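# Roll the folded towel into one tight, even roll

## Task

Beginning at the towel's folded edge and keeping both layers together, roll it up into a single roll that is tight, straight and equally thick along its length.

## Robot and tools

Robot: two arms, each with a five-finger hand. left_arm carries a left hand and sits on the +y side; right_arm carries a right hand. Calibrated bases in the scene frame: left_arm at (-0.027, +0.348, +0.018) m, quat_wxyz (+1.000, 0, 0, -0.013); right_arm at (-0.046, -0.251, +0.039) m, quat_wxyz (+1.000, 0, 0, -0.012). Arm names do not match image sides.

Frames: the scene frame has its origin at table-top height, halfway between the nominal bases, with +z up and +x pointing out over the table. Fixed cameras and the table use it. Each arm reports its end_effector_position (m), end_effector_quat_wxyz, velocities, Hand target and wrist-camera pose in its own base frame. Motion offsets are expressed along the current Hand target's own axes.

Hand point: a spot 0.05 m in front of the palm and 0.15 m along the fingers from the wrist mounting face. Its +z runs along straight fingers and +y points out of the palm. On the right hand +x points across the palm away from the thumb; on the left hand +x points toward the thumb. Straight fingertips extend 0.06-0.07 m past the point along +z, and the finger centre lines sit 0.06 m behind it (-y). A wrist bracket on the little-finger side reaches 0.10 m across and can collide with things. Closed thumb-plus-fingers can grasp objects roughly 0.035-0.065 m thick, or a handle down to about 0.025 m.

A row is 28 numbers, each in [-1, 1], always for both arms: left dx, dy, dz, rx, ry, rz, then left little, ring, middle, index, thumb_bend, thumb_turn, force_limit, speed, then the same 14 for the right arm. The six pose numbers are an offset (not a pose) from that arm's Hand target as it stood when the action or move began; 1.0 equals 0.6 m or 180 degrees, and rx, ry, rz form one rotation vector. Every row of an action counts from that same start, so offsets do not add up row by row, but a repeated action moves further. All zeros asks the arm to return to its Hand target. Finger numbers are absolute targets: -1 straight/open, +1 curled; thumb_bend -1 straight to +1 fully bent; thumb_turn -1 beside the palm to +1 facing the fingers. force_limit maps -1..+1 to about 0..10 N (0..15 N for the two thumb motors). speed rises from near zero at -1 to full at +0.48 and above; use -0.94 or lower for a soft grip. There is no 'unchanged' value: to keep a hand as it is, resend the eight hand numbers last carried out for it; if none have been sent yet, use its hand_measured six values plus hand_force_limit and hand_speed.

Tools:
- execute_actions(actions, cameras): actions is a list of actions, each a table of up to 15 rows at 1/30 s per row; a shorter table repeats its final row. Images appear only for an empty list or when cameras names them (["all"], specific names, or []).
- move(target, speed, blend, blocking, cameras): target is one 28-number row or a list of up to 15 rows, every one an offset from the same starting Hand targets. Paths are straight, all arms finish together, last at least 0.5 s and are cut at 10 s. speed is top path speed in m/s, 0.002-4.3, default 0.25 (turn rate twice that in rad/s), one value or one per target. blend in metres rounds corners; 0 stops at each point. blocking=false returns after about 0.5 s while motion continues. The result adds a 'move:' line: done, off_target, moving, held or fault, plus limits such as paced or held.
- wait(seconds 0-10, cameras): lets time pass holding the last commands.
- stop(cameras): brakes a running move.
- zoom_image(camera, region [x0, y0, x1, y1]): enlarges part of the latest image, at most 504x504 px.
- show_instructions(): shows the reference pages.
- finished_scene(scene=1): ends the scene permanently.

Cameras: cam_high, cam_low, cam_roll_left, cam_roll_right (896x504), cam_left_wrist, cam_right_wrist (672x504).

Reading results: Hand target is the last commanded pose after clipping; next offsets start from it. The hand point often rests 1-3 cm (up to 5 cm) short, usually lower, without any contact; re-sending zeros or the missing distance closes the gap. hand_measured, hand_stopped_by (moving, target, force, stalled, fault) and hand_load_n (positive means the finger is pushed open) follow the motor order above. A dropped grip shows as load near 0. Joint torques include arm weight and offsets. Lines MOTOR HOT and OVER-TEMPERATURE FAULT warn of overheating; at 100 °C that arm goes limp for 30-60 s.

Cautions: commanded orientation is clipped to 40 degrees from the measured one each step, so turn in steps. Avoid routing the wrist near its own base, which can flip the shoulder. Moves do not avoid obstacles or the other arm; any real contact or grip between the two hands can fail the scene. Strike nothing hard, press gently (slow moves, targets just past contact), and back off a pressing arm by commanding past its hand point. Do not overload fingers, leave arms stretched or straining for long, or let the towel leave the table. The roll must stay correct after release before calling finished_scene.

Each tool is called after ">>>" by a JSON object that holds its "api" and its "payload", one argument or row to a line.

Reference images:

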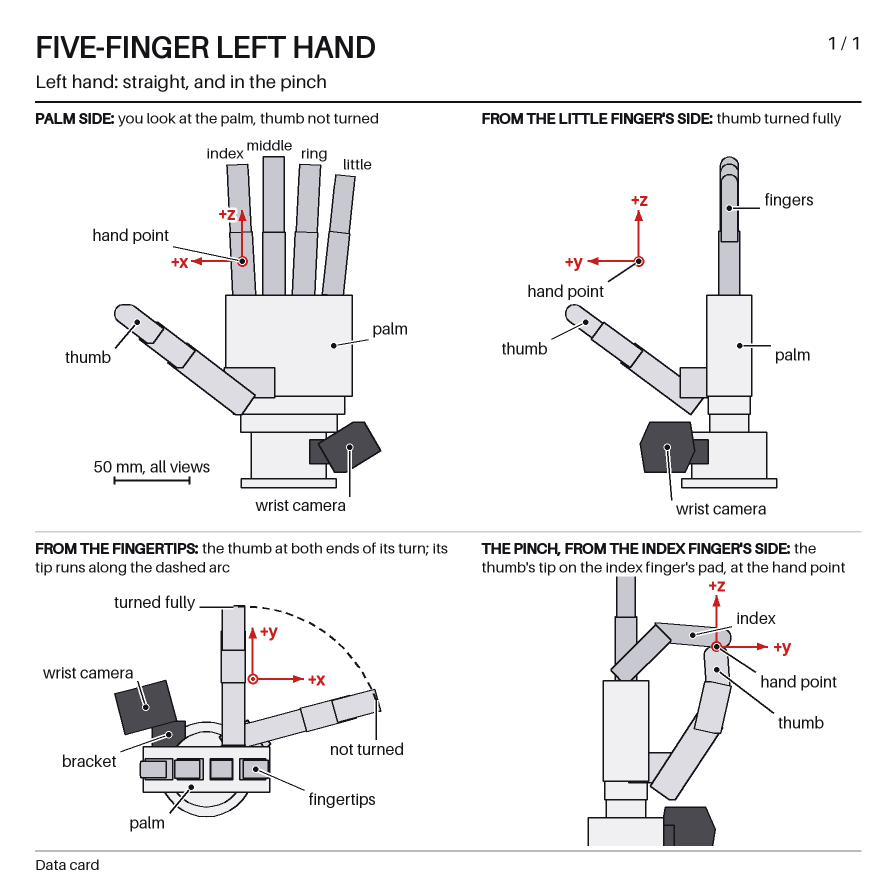

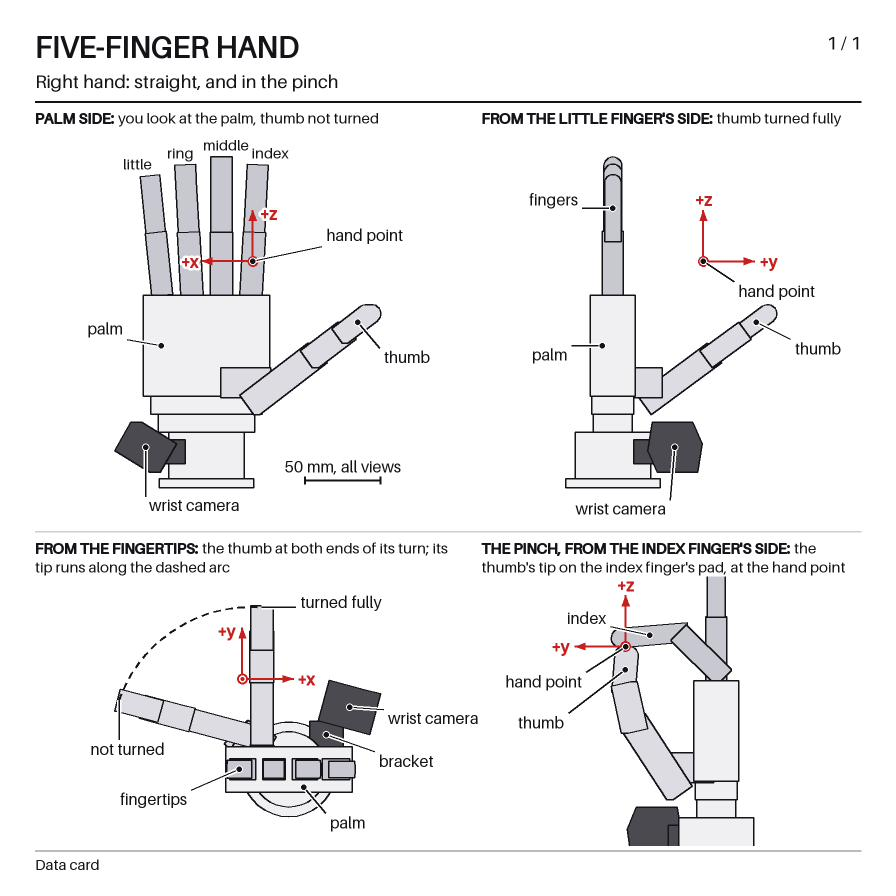

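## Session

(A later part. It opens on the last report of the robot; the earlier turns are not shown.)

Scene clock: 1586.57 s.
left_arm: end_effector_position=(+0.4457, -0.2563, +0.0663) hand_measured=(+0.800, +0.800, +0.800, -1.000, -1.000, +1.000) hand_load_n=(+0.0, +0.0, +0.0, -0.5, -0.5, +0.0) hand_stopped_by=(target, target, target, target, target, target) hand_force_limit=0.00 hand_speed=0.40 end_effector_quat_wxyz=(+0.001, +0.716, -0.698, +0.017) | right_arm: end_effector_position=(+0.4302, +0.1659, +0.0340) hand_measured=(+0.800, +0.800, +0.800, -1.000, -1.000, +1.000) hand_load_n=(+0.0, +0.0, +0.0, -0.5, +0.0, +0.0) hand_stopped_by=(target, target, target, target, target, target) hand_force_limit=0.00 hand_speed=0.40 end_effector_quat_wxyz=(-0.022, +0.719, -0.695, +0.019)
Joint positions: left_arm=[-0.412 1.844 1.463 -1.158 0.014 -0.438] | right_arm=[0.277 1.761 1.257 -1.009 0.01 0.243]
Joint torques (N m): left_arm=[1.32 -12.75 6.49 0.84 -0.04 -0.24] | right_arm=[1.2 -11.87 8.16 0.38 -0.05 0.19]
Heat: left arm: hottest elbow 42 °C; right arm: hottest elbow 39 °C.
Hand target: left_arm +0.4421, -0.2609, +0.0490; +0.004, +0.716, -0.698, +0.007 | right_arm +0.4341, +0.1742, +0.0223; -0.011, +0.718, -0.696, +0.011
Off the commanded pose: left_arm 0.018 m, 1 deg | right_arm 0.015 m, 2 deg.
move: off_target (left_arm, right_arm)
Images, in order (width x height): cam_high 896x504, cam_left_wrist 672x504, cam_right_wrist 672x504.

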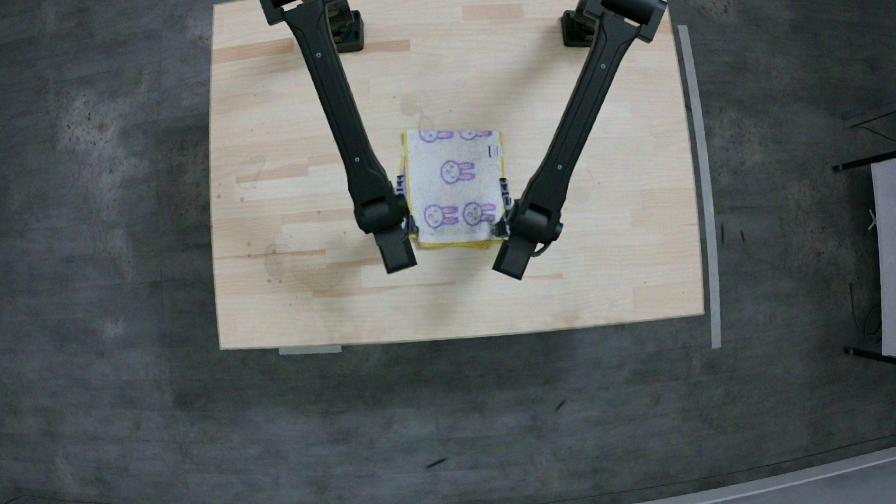

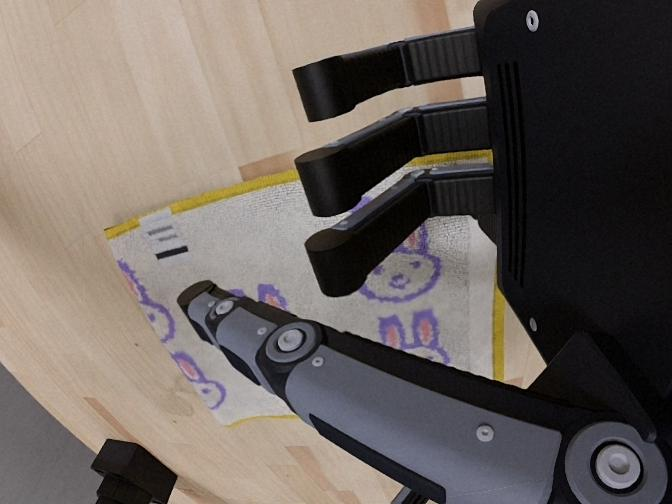

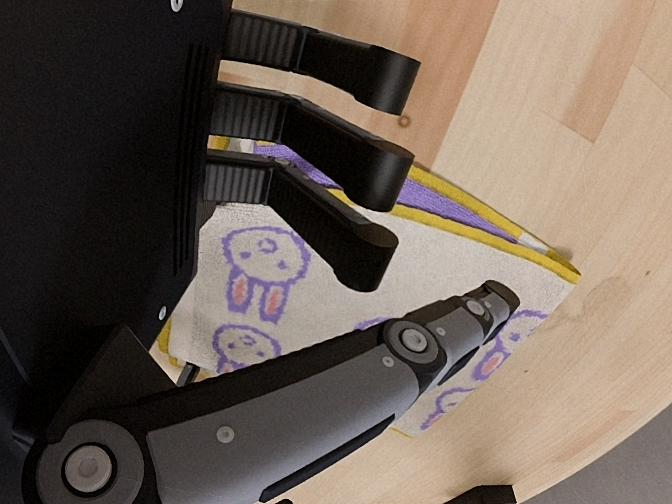

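>>> {"api": "move", "payload": {
  "target": [0.05,0.02,-0.12,0,0,0,0.8,0.8,0.8,-1,-1,1,0,0.4,-0.0,0.02,-0.12,0,0,0,0.8,0.8,0.8,-1,-1,1,0,0.4],
  "speed": 0.1,
  "cameras": ["cam_high","cam_right_wrist","cam_left_wrist"]
}}

>>> {"api": "zoom_image", "payload": {
  "camera": "cam_high",
  "region": [360, 100, 560, 270]
}}

Scene clock: 1589.20 s.
left_arm: end_effector_position=(+0.4179, -0.2785, +0.0998) hand_measured=(+0.800, +0.800, +0.800, -1.000, -1.000, +1.000) hand_load_n=(+0.0, +0.0, +0.0, +0.0, +0.0, +0.0) hand_stopped_by=(target, target, target, target, target, target) hand_force_limit=0.00 hand_speed=0.40 end_effector_quat_wxyz=(+0.012, +0.716, -0.698, -0.016) | right_arm: end_effector_position=(+0.4081, +0.1648, +0.0835) hand_measured=(+0.800, +0.800, +0.800, -1.000, -1.000, +1.000) hand_load_n=(+0.5, +0.5, +0.0, +0.0, +0.0, +0.0) hand_stopped_by=(target, target, target, target, target, target) hand_force_limit=0.00 hand_speed=0.40 end_effector_quat_wxyz=(-0.001, +0.719, -0.694, +0.006)
Joint positions: left_arm=[-0.47 1.825 1.521 -1.305 0.014 -0.495] | right_arm=[0.287 1.688 1.296 -1.171 0.01 0.252]
Joint torques (N m): left_arm=[1.32 -15.5 10.77 -0.25 -0.01 -0.22] | right_arm=[1.03 -13.86 9.29 0.13 -0.08 0.15]
Heat: left arm: hottest elbow 42 °C; right arm: hottest elbow 39 °C.
Hand target: left_arm +0.4305, -0.2901, +0.1216; +0.004, +0.716, -0.698, +0.007 | right_arm +0.4199, +0.1737, +0.0940; -0.011, +0.718, -0.696, +0.011
Off the commanded pose: left_arm 0.028 m, 3 deg | right_arm 0.018 m, 1 deg.
move: off_target (left_arm, right_arm)
Images, in order (width x height): cam_high 896x504, cam_left_wrist 672x504, cam_right_wrist 672x504.

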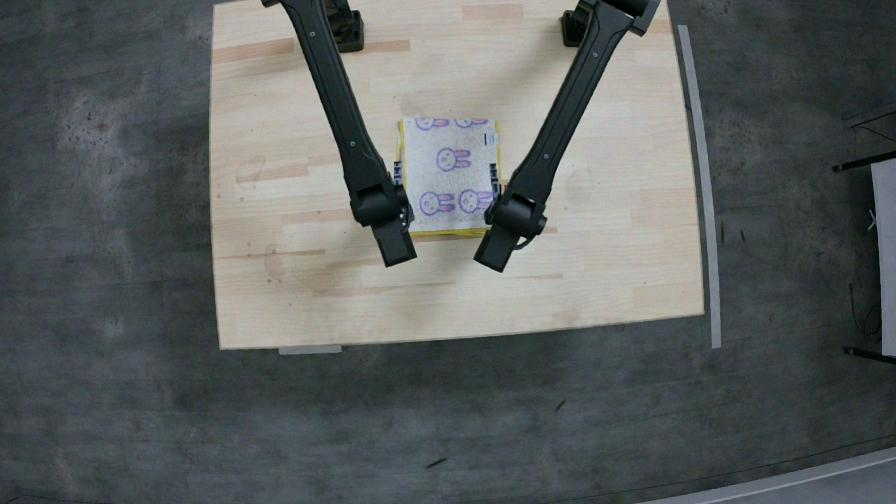

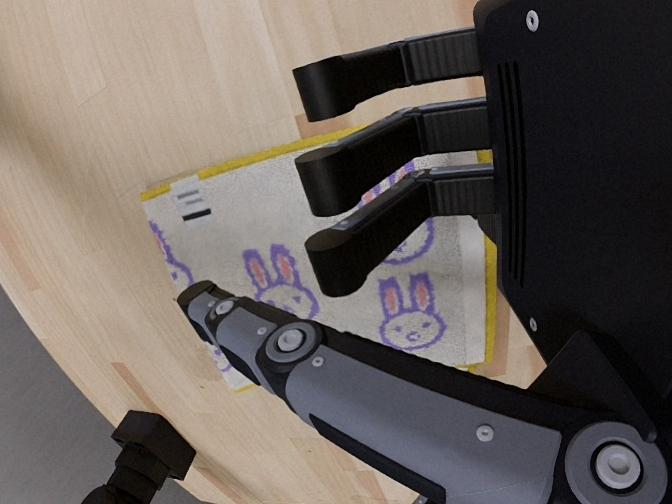

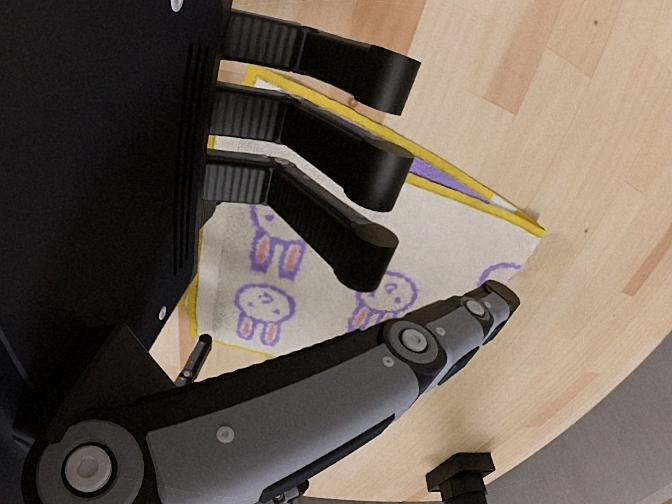

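Scaled by 2.520 from the camera's 896x504 image, which has a finer 1280x720 frame.

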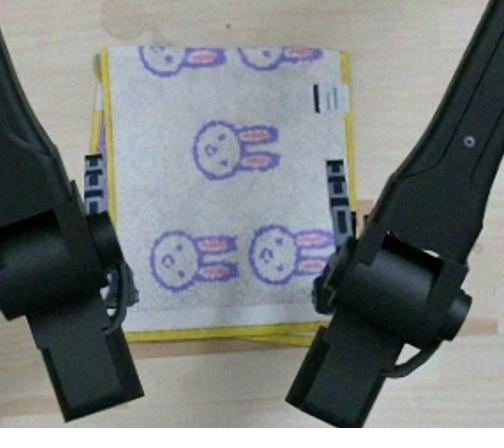

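>>> {"api": "move", "payload": {
  "target": [
    [-0.055,0.0397,0.0443,0,0,0,0.8,0.8,0.8,-1,-1,1,0,0.4,0.0482,0.039,0.0483,0,0,0,0.8,0.8,0.8,-1,-1,1,0,0.4],
    [-0.055,0.0397,0.1,0,0,0,0.8,0.8,0.8,-1,-1,1,0,0.4,0.0482,0.039,0.1,0,0,0,0.8,0.8,0.8,-1,-1,1,0,0.4]
  ],
  "speed": 0.1,
  "cameras": ["cam_high","cam_right_wrist","cam_left_wrist"]
}}

>>> {"api": "zoom_image", "payload": {
  "camera": "cam_high",
  "region": [360, 100, 560, 270]
}}

Scene clock: 1597.40 s.
left_arm: end_effector_position=(+0.4037, -0.2626, +0.0691) hand_measured=(+0.800, +0.800, +0.800, -1.000, -1.000, +1.000) hand_load_n=(+0.0, +0.5, +0.0, -0.5, +0.0, +0.0) hand_stopped_by=(target, target, target, target, target, target) hand_force_limit=0.00 hand_speed=0.40 end_effector_quat_wxyz=(+0.004, +0.716, -0.699, +0.010) | right_arm: end_effector_position=(+0.4012, +0.1480, +0.0437) hand_measured=(+0.800, +0.800, +0.800, -1.000, -1.000, +1.000) hand_load_n=(+0.0, +0.0, +0.0, +0.0, +0.0, +0.0) hand_stopped_by=(target, target, target, target, target, target) hand_force_limit=0.00 hand_speed=0.40 end_effector_quat_wxyz=(-0.017, +0.715, -0.699, +0.016)
Joint positions: left_arm=[-0.456 1.767 1.359 -1.147 0.014 -0.48] | right_arm=[0.256 1.679 1.173 -1.018 0.01 0.233]
Joint torques (N m): left_arm=[2.67 -12.81 6.65 0.65 -0.03 -0.09] | right_arm=[-0.56 -12.34 5.56 0.95 -0.15 -0.17]
Heat: left arm: hottest elbow 44 °C; right arm: hottest elbow 40 °C.
Hand target: left_arm +0.4060, -0.2587, +0.0609; +0.004, +0.716, -0.698, +0.007 | right_arm +0.3991, +0.1442, +0.0332; -0.011, +0.718, -0.696, +0.011
Off the commanded pose: left_arm 0.009 m, 0 deg | right_arm 0.011 m, 1 deg.
move: off_target (right_arm)
Images, in order (width x height): cam_high 896x504, cam_left_wrist 672x504, cam_right_wrist 672x504.

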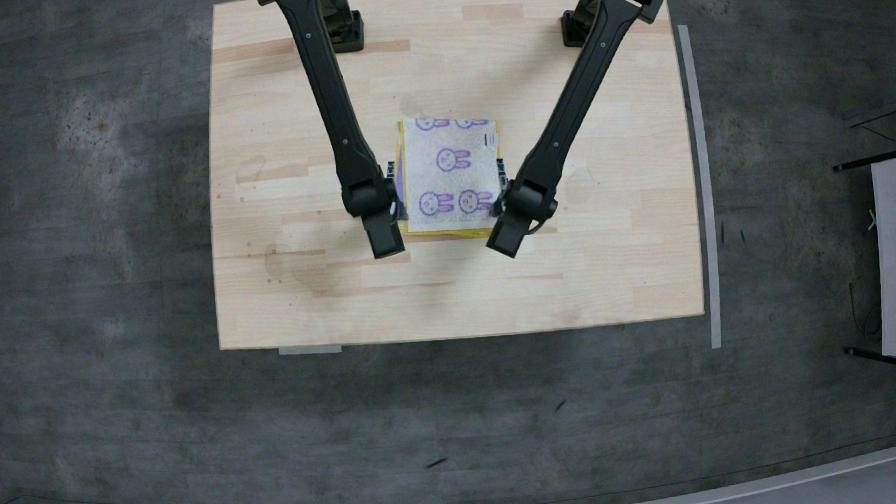

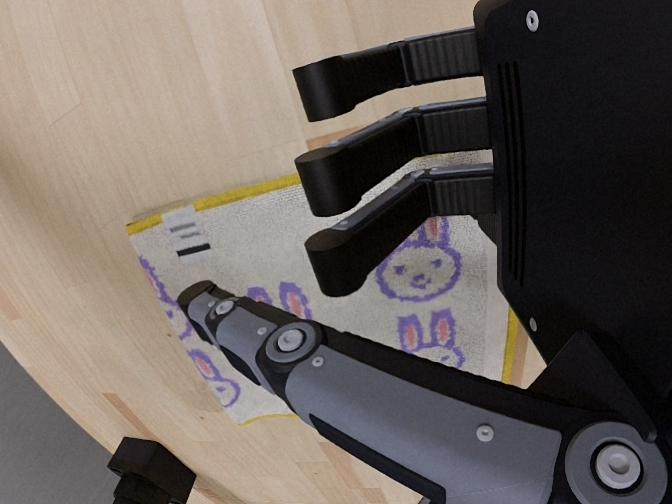

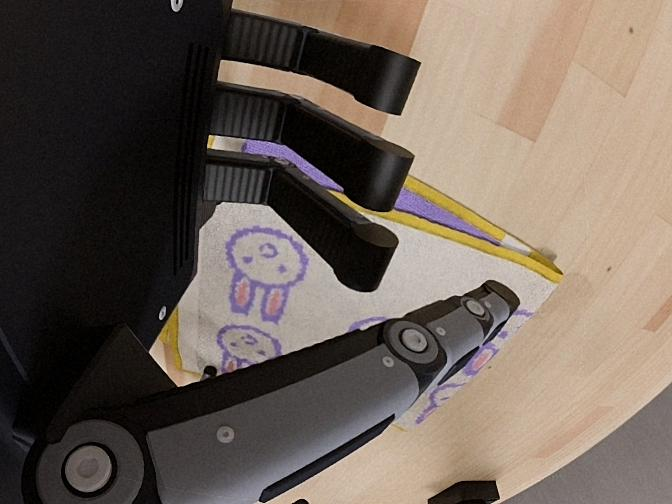

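Scaled by 2.520 from the camera's 896x504 image, which has a finer 1280x720 frame.

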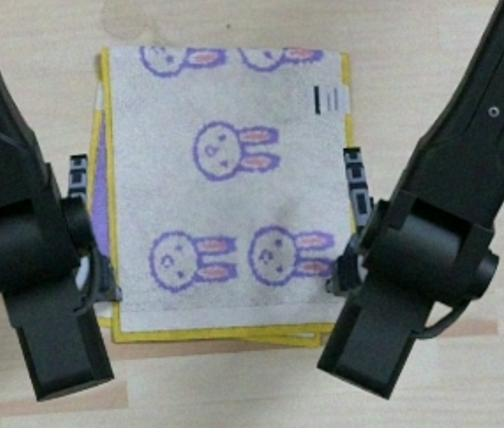

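>>> {"api": "move", "payload": {
  "target": [
    [0,0,0.01,0,0,0,0.8,0.8,0.8,-1,-1,1,0,0.4,0.022,0,-0.035,0,0,0,0.8,0.8,0.8,-1,-1,1,0,0.4],
    [0,0,0.02,0,0,0,0.8,0.8,0.8,-1,-1,1,0,0.4,0.022,0,0.02,0,0,0,0.8,0.8,0.8,-1,-1,1,0,0.4],
    [0.02,0,0.025,0,0,0,0.8,0.8,0.8,-1,-1,1,0,0.4,-0.065,-0.022,0.022,0,0,0,0.8,0.8,0.8,-1,-1,1,0,0.4]
  ],
  "speed": [0.08,0.08,0.05],
  "cameras": ["cam_high","cam_right_wrist","cam_left_wrist"]
}}

>>> {"api": "zoom_image", "payload": {
  "camera": "cam_high",
  "region": [360, 100, 560, 270]
}}

Scene clock: 1602.33 s.
left_arm: end_effector_position=(+0.4065, -0.2641, +0.0655) hand_measured=(+0.800, +0.800, +0.800, -1.000, -1.000, +1.000) hand_load_n=(+0.0, +0.0, +0.0, -1.0, +0.0, +0.0) hand_stopped_by=(target, target, target, target, target, target) hand_force_limit=0.00 hand_speed=0.40 end_effector_quat_wxyz=(+0.001, +0.716, -0.698, +0.017) | right_arm: end_effector_position=(+0.4087, +0.1744, +0.0334) hand_measured=(+0.800, +0.800, +0.800, -1.000, -1.000, +1.000) hand_load_n=(+0.5, +0.0, +0.5, -1.0, +0.0, +0.0) hand_stopped_by=(target, target, target, target, target, target) hand_force_limit=0.00 hand_speed=0.40 end_effector_quat_wxyz=(-0.024, +0.718, -0.695, +0.019)
Joint positions: left_arm=[-0.456 1.767 1.351 -1.122 0.014 -0.481] | right_arm=[0.306 1.718 1.196 -0.989 0.012 0.272]
Joint torques (N m): left_arm=[1.26 -10.75 7.09 0.95 -0.05 -0.26] | right_arm=[1.32 -10.64 7.8 0.35 -0.11 0.2]
Heat: left arm: hottest elbow 43 °C; right arm: hottest elbow 40 °C.
Hand target: left_arm +0.4065, -0.2710, +0.0462; +0.004, +0.716, -0.699, +0.007 | right_arm +0.4116, +0.1836, +0.0205; -0.011, +0.718, -0.696, +0.011
Off the commanded pose: left_arm 0.021 m, 1 deg | right_arm 0.016 m, 2 deg.
move: off_target (left_arm, right_arm)
Images, in order (width x height): cam_high 896x504, cam_left_wrist 672x504, cam_right_wrist 672x504.

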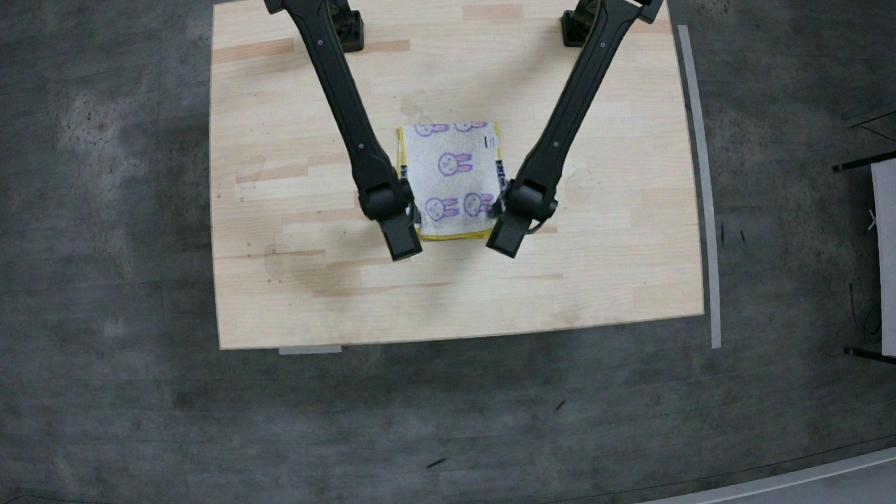

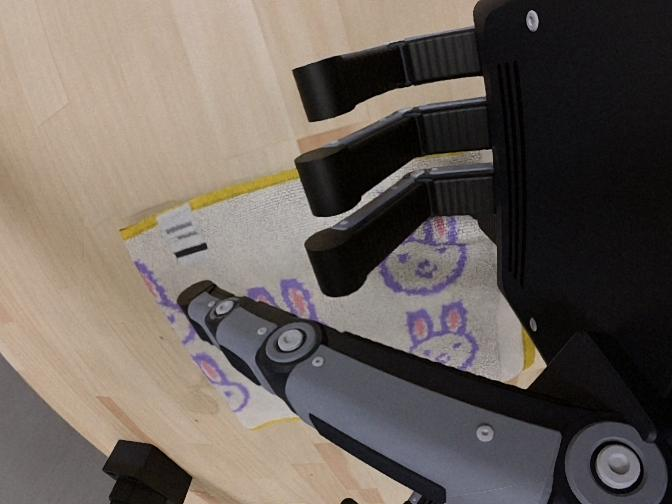

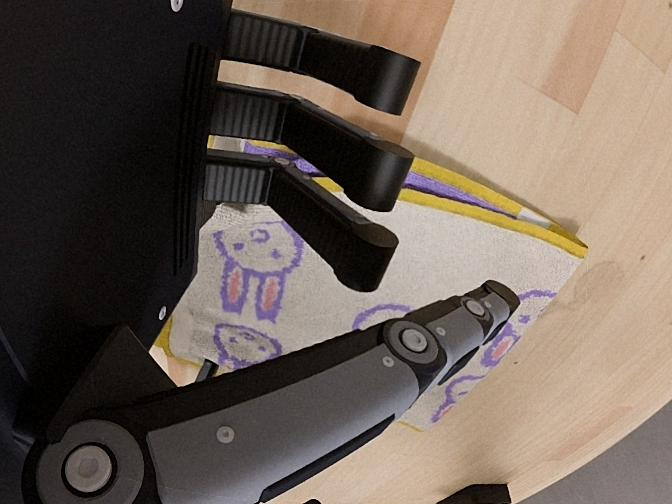

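Scaled by 2.520 from the camera's 896x504 image, which has a finer 1280x720 frame.

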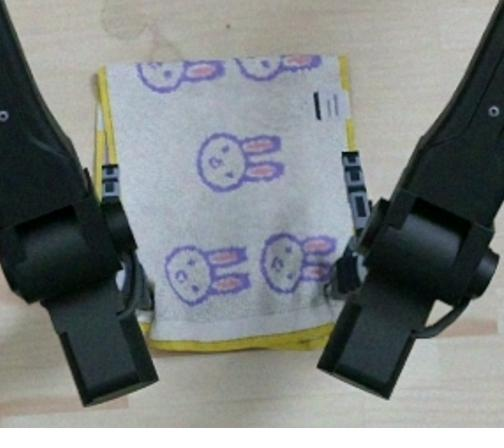

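>>> {"api": "move", "payload": {
  "target": [
    [0,0,0,0,0,0,0.8,0.8,0.8,-1,-1,1,0,0.4,0.02,-0.02,-0.12,0,0,0,0.8,0.8,0.8,-1,-1,1,0,0.4],
    [0,-0.02,-0.14,0,0,0,0.8,0.8,0.8,-1,-1,1,0,0.4,0.02,-0.02,-0.12,0,0,0,0.8,0.8,0.8,-1,-1,1,0,0.4]
  ],
  "speed": 0.12,
  "cameras": ["cam_high","cam_right_wrist","cam_left_wrist"]
}}

>>> {"api": "zoom_image", "payload": {
  "camera": "cam_high",
  "region": [360, 100, 560, 270]
}}

Scene clock: 1606.33 s.
left_arm: end_effector_position=(+0.4027, -0.2622, +0.1082) hand_measured=(+0.800, +0.800, +0.800, -1.000, -1.000, +1.000) hand_load_n=(+0.0, +0.0, +0.0, +0.0, +0.0, +0.0) hand_stopped_by=(target, target, target, target, target, target) hand_force_limit=0.00 hand_speed=0.40 end_effector_quat_wxyz=(+0.013, +0.716, -0.698, -0.017) | right_arm: end_effector_position=(+0.4074, +0.1717, +0.0819) hand_measured=(+0.800, +0.800, +0.800, -1.000, -1.000, +1.000) hand_load_n=(+0.0, +0.0, +0.0, +0.0, +0.0, +0.0) hand_stopped_by=(target, target, target, target, target, target) hand_force_limit=0.00 hand_speed=0.40 end_effector_quat_wxyz=(+0.000, +0.717, -0.697, +0.007)
Joint positions: left_arm=[-0.456 1.768 1.463 -1.306 0.013 -0.482] | right_arm=[0.301 1.693 1.297 -1.168 0.012 0.273]
Joint torques (N m): left_arm=[2.2 -14.8 10.89 -0.34 -0.02 -0.15] | right_arm=[-0.09 -14.1 9.31 0.14 -0.12 -0.12]
Heat: left arm: hottest elbow 43 °C; right arm: hottest elbow 40 °C.
Hand target: left_arm +0.4182, -0.2693, +0.1301; +0.004, +0.716, -0.698, +0.007 | right_arm +0.4217, +0.1719, +0.0928; -0.011, +0.718, -0.696, +0.011
Off the commanded pose: left_arm 0.028 m, 3 deg | right_arm 0.018 m, 1 deg.
move: off_target (left_arm, right_arm)
Images, in order (width x height): cam_high 896x504, cam_left_wrist 672x504, cam_right_wrist 672x504.

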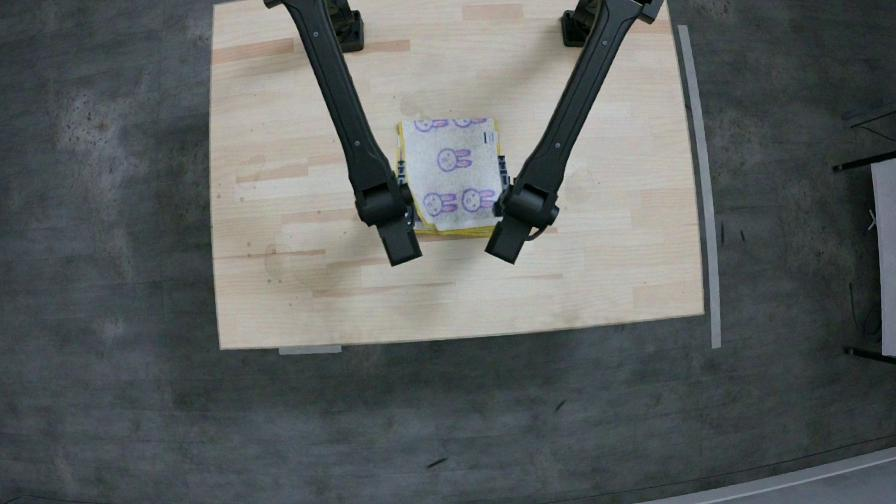

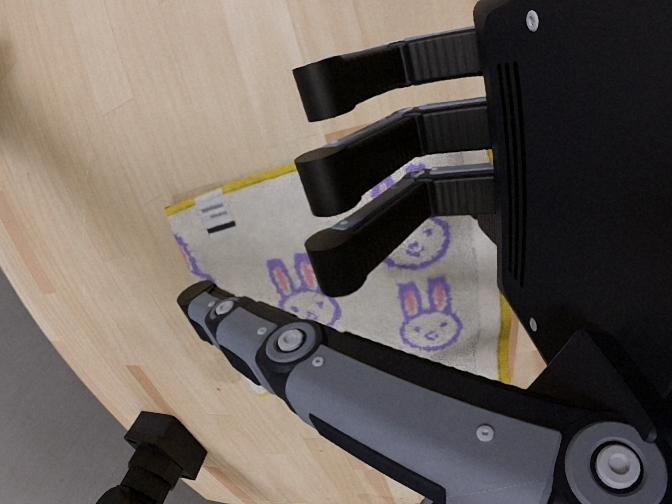

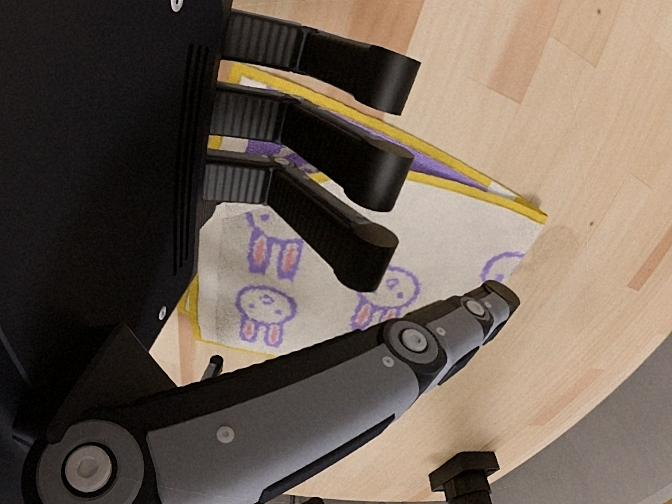

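Scaled by 2.520 from the camera's 896x504 image, which has a finer 1280x720 frame.

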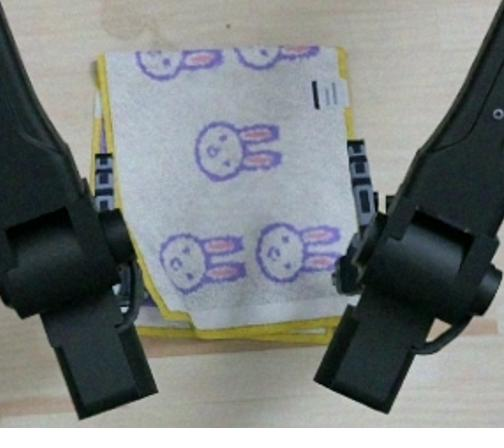

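>>> {"api": "move", "payload": {
  "target": [-0.15,0.1,-0.06,0,0,0,0.8,0.8,0.8,-1,-1,1,0,0.4,0.17,0.1,-0.06,0,0,0,0.8,0.8,0.8,-1,-1,1,0,0.4],
  "speed": 0.2,
  "cameras": ["cam_high","cam_right_wrist","cam_left_wrist"]
}}

>>> {"api": "zoom_image", "payload": {
  "camera": "cam_high",
  "region": [360, 100, 560, 270]
}}

Scene clock: 1608.83 s.
left_arm: end_effector_position=(+0.3594, -0.1855, +0.1608) hand_measured=(+0.800, +0.800, +0.800, -1.000, -1.000, +1.000) hand_load_n=(+0.0, +0.0, +0.0, +0.0, +0.0, +0.0) hand_stopped_by=(target, target, target, target, target, target) hand_force_limit=0.00 hand_speed=0.40 end_effector_quat_wxyz=(+0.004, +0.716, -0.698, +0.008) | right_arm: end_effector_position=(+0.3711, +0.0714, +0.1296) hand_measured=(+0.800, +0.800, +0.800, -1.000, -1.000, +1.000) hand_load_n=(+0.0, +0.0, +0.0, +0.0, +0.0, +0.0) hand_stopped_by=(target, target, target, target, target, target) hand_force_limit=0.00 hand_speed=0.40 end_effector_quat_wxyz=(-0.019, +0.714, -0.699, +0.019)
Joint positions: left_arm=[-0.344 1.519 1.299 -1.339 0.013 -0.369] | right_arm=[0.1 1.479 1.178 -1.217 0.005 0.079]
Joint torques (N m): left_arm=[2.67 -11.87 7.2 -0.28 0.02 -0.08] | right_arm=[-0.56 -11.99 6.08 0.14 -0.14 -0.13]
Heat: left arm: hottest elbow 43 °C; right arm: hottest elbow 40 °C.
Hand target: left_arm +0.3559, -0.1802, +0.1646; +0.004, +0.716, -0.698, +0.007 | right_arm +0.3637, +0.0682, +0.1270; -0.011, +0.718, -0.696, +0.011
Off the commanded pose: left_arm 0.007 m, 0 deg | right_arm 0.009 m, 1 deg.
move: done
Images, in order (width x height): cam_high 896x504, cam_left_wrist 672x504, cam_right_wrist 672x504.

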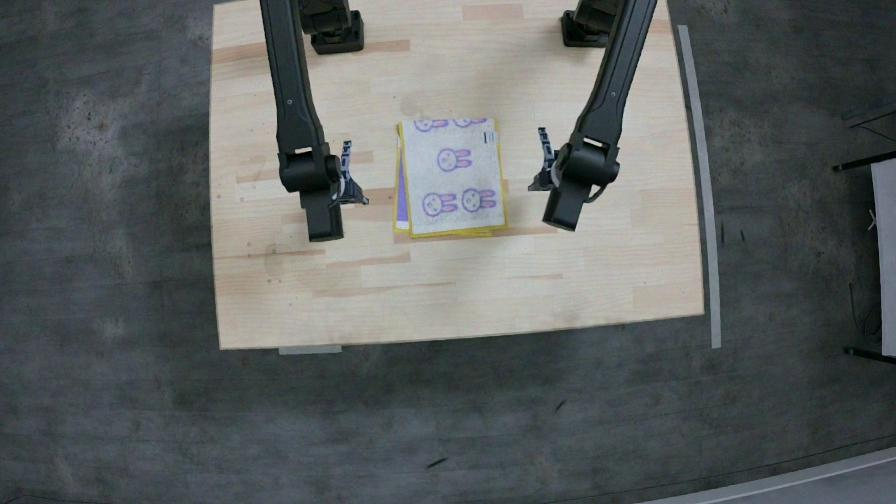

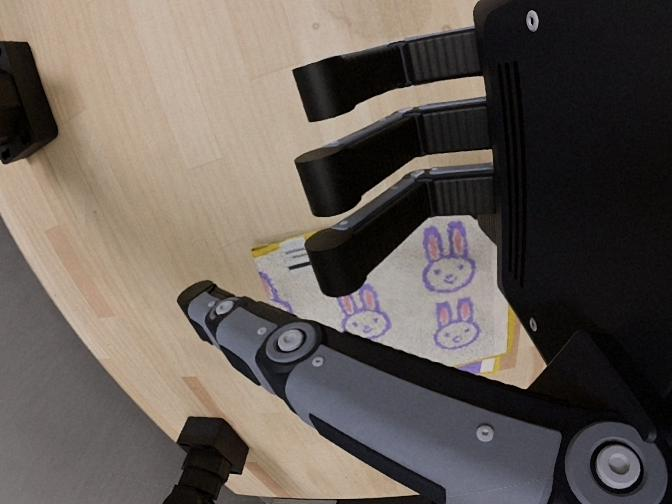

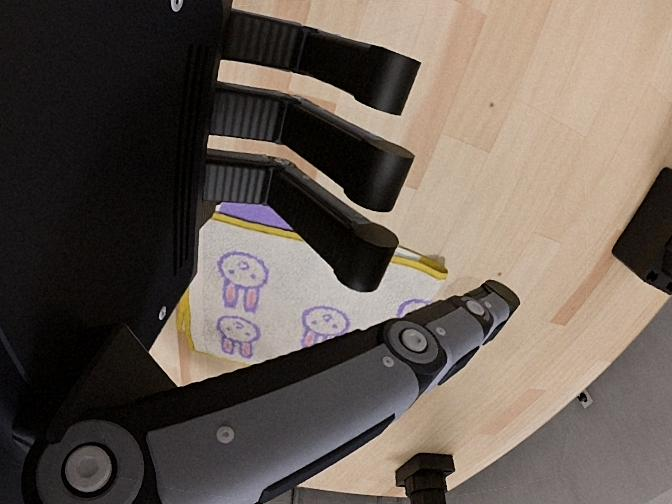

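Scaled by 2.520 from the camera's 896x504 image, which has a finer 1280x720 frame.

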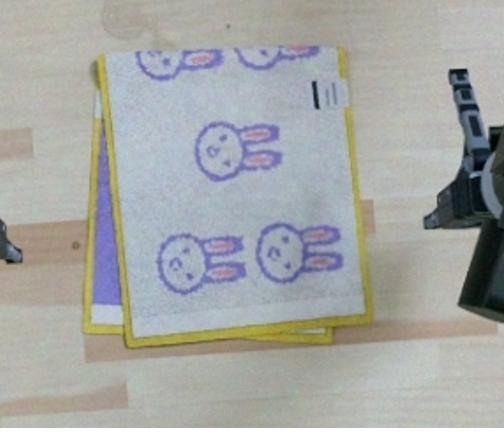

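>>> {"api": "move", "payload": {
  "target": [0.1993,-0.2102,0.0577,0,0,-0.5011,-1,-1,-1,-1,-0.4,1,0,0.4,-0.2028,-0.2137,0.045,0,0,0.5517,-1,-1,-1,-1,-0.4,1,0,0.4],
  "speed": 0.2,
  "cameras": ["cam_high","cam_right_wrist","cam_left_wrist"]
}}

>>> {"api": "zoom_image", "payload": {
  "camera": "cam_high",
  "region": [360, 100, 560, 270]
}}

Scene clock: 1627.37 s.
left_arm: end_effector_position=(+0.4674, -0.2830, +0.1217) hand_measured=(-1.000, -1.000, -1.000, -1.000, -0.400, +1.000) hand_load_n=(+0.0, +0.0, +0.0, +0.0, -0.5, +0.0) hand_stopped_by=(target, target, target, target, target, target) hand_force_limit=0.00 hand_speed=0.40 end_effector_quat_wxyz=(+0.001, +1.000, +0.015, -0.015) | right_arm: end_effector_position=(+0.4702, +0.1852, +0.0958) hand_measured=(-1.000, -1.000, -1.000, -1.000, -0.400, +1.000) hand_load_n=(+0.0, +0.0, +0.0, +0.0, +0.0, +0.0) hand_stopped_by=(target, target, target, target, target, target) hand_force_limit=0.00 hand_speed=0.40 end_effector_quat_wxyz=(+0.001, +0.062, +0.998, -0.003)
Joint positions: left_arm=[-0.468 1.679 1.389 -1.308 0.016 -2.068] | right_arm=[0.294 1.591 1.205 -1.186 0.006 1.99]
Joint torques (N m): left_arm=[1.44 -11.28 11.15 0.44 -0.09 -0.2] | right_arm=[0.79 -11.4 9.58 0.9 0.03 0.17]
Heat: left arm: hottest elbow 44 °C; right arm: hottest elbow 40 °C.
Hand target: left_arm +0.4850, -0.2972, +0.1323; +0.008, +1.000, +0.014, +0.002 | right_arm +0.4890, +0.1937, +0.1040; +0.016, +0.066, +0.998, +0.001
Off the commanded pose: left_arm 0.025 m, 2 deg | right_arm 0.022 m, 2 deg.
move: off_target (left_arm, right_arm)
Images, in order (width x height): cam_high 896x504, cam_left_wrist 672x504, cam_right_wrist 672x504.

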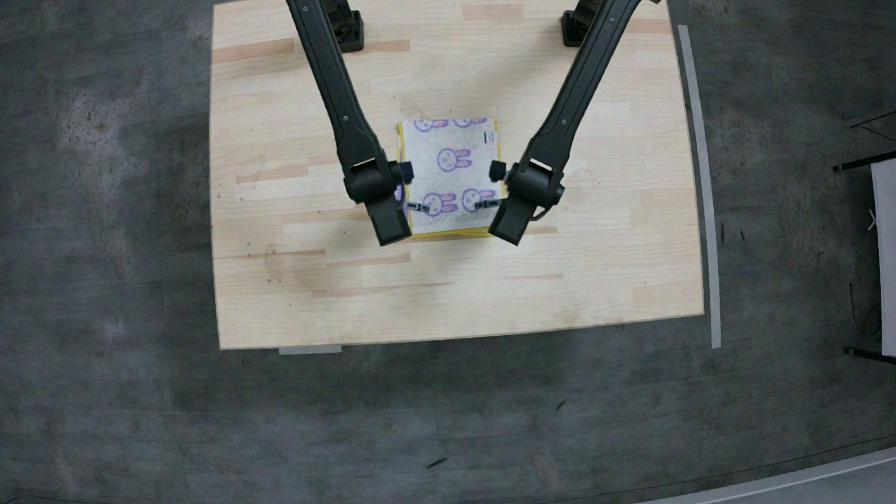

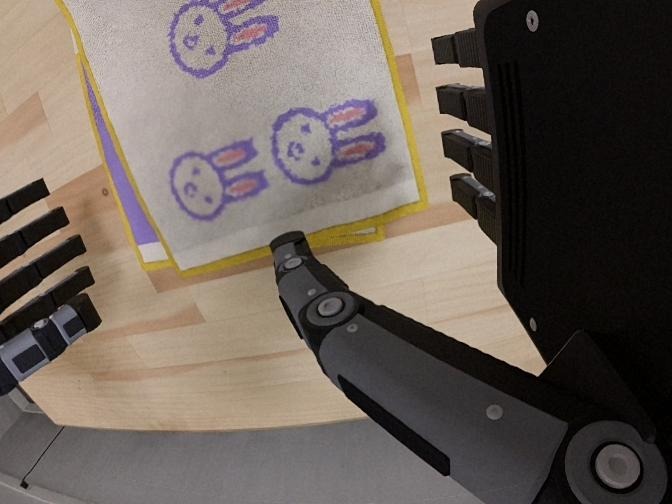

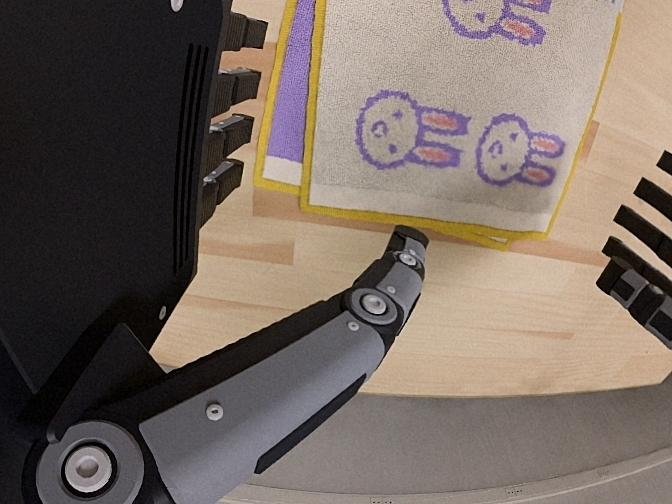

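Scaled by 2.520 from the camera's 896x504 image, which has a finer 1280x720 frame.

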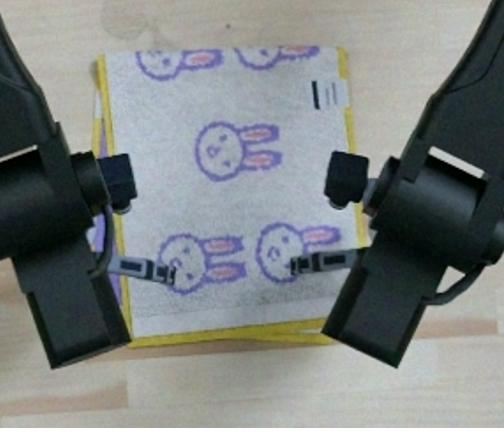

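>>> {"api": "move", "payload": {
  "target": [0,0,0.0738,0,0,0,-1,-1,-1,-1,-0.4,1,0,0.4,0,0,0.07,0,0,0,-1,-1,-1,-1,-0.4,1,0,0.4],
  "speed": 0.12,
  "cameras": ["cam_high","cam_right_wrist","cam_left_wrist"]
}}

>>> {"api": "zoom_image", "payload": {
  "camera": "cam_high",
  "region": [360, 100, 560, 270]
}}

Scene clock: 1629.57 s.
left_arm: end_effector_position=(+0.4862, -0.2923, +0.0980) hand_measured=(-1.000, -1.000, -1.000, -1.000, -0.400, +1.000) hand_load_n=(+0.0, +0.0, +0.0, +0.0, +0.0, +0.0) hand_stopped_by=(target, target, target, target, target, target) hand_force_limit=0.00 hand_speed=0.40 end_effector_quat_wxyz=(+0.011, +1.000, +0.015, +0.005) | right_arm: end_effector_position=(+0.4926, +0.1919, +0.0748) hand_measured=(-1.000, -1.000, -1.000, -1.000, -0.400, +1.000) hand_load_n=(-0.5, +0.0, +0.0, +0.0, +0.0, +0.0) hand_stopped_by=(target, target, target, target, target, target) hand_force_limit=0.00 hand_speed=0.40 end_effector_quat_wxyz=(+0.023, +0.063, +0.998, +0.005)
Joint positions: left_arm=[-0.468 1.721 1.373 -1.203 0.015 -2.069] | right_arm=[0.294 1.642 1.201 -1.083 0.006 1.99]
Joint torques (N m): left_arm=[1.2 -12.22 7.12 0.69 -0.09 -0.23] | right_arm=[1.08 -12.45 5.75 1.03 0.05 0.14]
Heat: left arm: hottest elbow 44 °C; right arm: hottest elbow 41 °C.
Hand target: left_arm +0.4851, -0.2978, +0.0879; +0.008, +1.000, +0.014, +0.002 | right_arm +0.4903, +0.1938, +0.0620; +0.016, +0.066, +0.998, +0.001
Off the commanded pose: left_arm 0.012 m, 1 deg | right_arm 0.013 m, 1 deg.
move: off_target (left_arm, right_arm)
Images, in order (width x height): cam_high 896x504, cam_left_wrist 672x504, cam_right_wrist 672x504.

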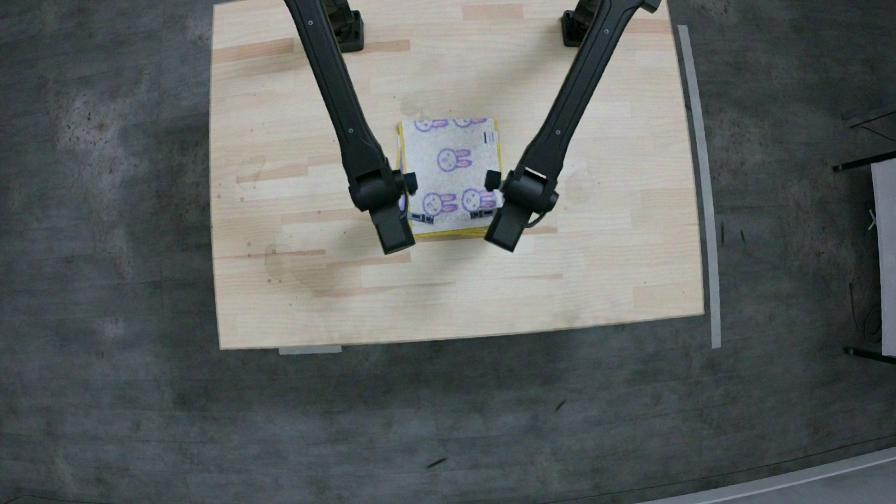

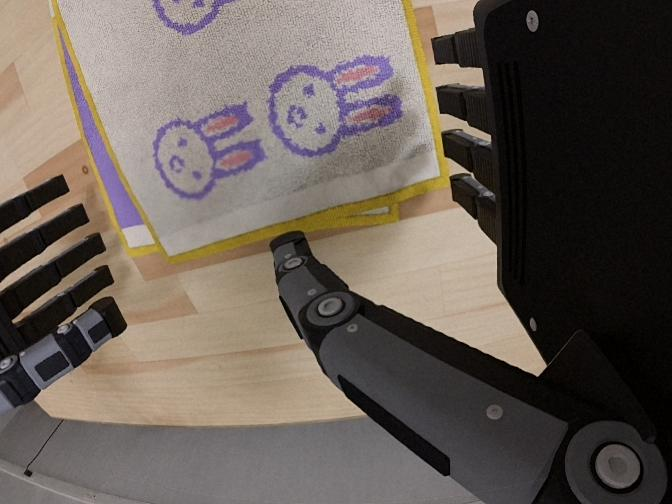

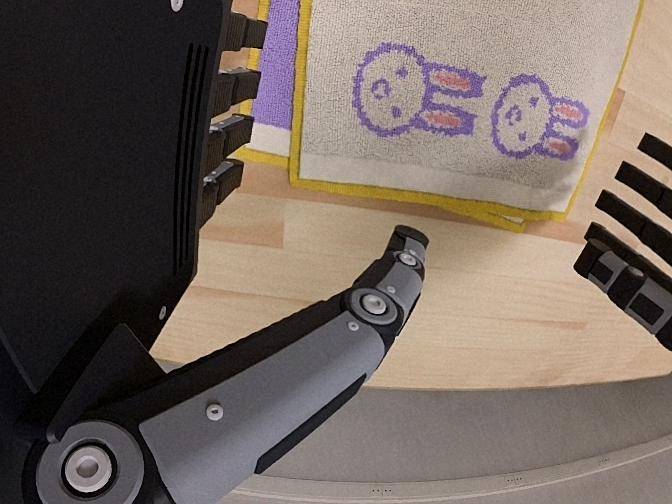

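Scaled by 2.520 from the camera's 896x504 image, which has a finer 1280x720 frame.

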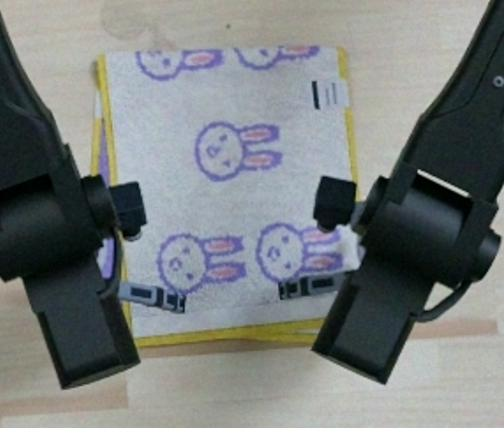

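>>> {"api": "move", "payload": {
  "target": [
    [-0.0289,0.0175,0,0,0,0,-1,-1,-1,-1,-0.4,1,0,0.4,0.0317,-0.0143,0,0,0,0,-1,-1,-1,-1,-0.4,1,0,0.4],
    [-0.0289,0.0175,0.035,0,0,0,-1,-1,-1,-1,-0.4,1,0,0.4,0.0317,-0.0143,0.035,0,0,0,-1,-1,-1,-1,-0.4,1,0,0.4]
  ],
  "speed": 0.1,
  "cameras": ["cam_high","cam_right_wrist","cam_left_wrist"]
}}

Scene clock: 1634.47 s.
left_arm: end_effector_position=(+0.4703, -0.3046, +0.0783) hand_measured=(-1.000, -1.000, -1.000, -1.000, -0.400, +1.000) hand_load_n=(+0.0, +0.0, +0.0, +0.0, +0.0, +0.0) hand_stopped_by=(target, target, target, target, target, target) hand_force_limit=0.00 hand_speed=0.40 end_effector_quat_wxyz=(+0.014, +1.000, +0.000, +0.005) | right_arm: end_effector_position=(+0.4740, +0.1862, +0.0530) hand_measured=(-1.000, -1.000, -1.000, -1.000, -0.400, +1.000) hand_load_n=(+0.0, +0.0, +0.0, +0.0, +0.0, +0.0) hand_stopped_by=(target, target, target, target, target, target) hand_force_limit=0.00 hand_speed=0.40 end_effector_quat_wxyz=(+0.023, +0.063, +0.998, +0.006)
Joint positions: left_arm=[-0.499 1.721 1.317 -1.144 0.019 -2.07] | right_arm=[0.294 1.622 1.112 -1.013 0.006 1.99]
Joint torques (N m): left_arm=[1.55 -11.93 6.79 0.68 0.14 -0.23] | right_arm=[0.67 -11.46 5.57 1.16 0.05 0.14]
Heat: left arm: hottest elbow 43 °C; right arm: hottest elbow 40 °C.
Hand target: left_arm +0.4681, -0.3093, +0.0671; +0.008, +1.000, +0.014, +0.002 | right_arm +0.4709, +0.1878, +0.0404; +0.016, +0.066, +0.998, +0.001
Off the commanded pose: left_arm 0.012 m, 2 deg | right_arm 0.013 m, 1 deg.
joint sent to its limit (left arm) — joint 6 (wrist roll), lower limit. The joint targets still meet the commanded pose.
move: off_target (left_arm, right_arm)
Images, in order (width x height): cam_high 896x504, cam_left_wrist 672x504, cam_right_wrist 672x504.

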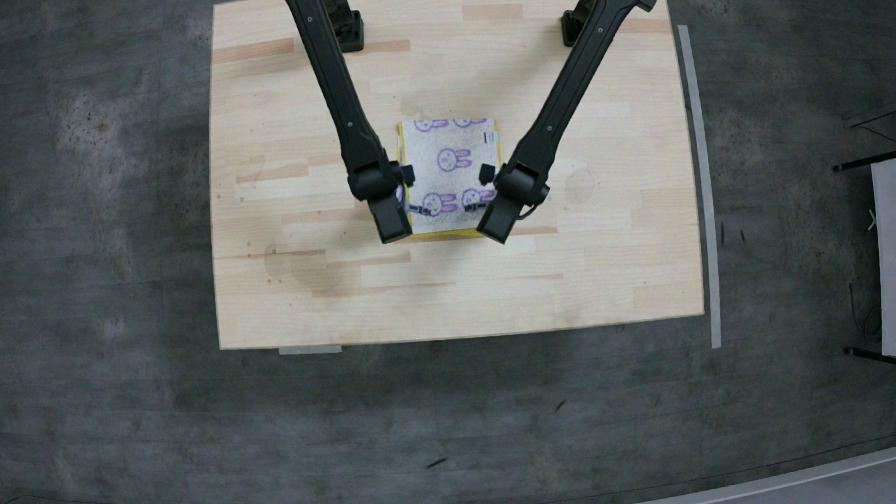

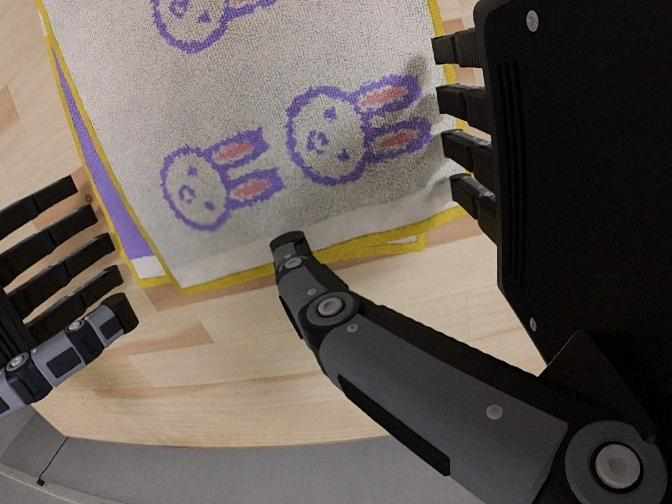

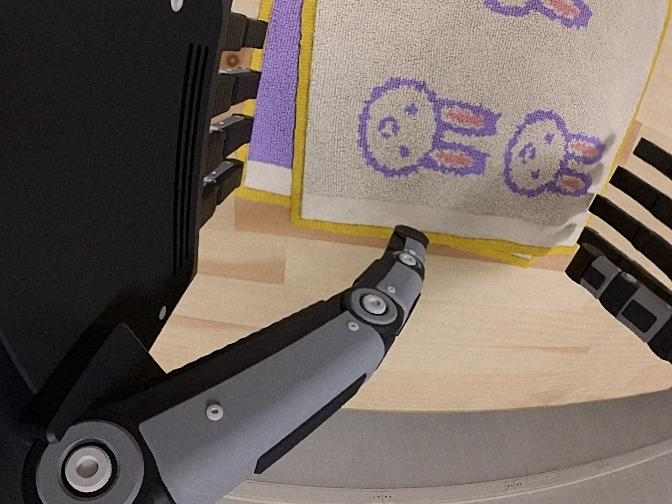

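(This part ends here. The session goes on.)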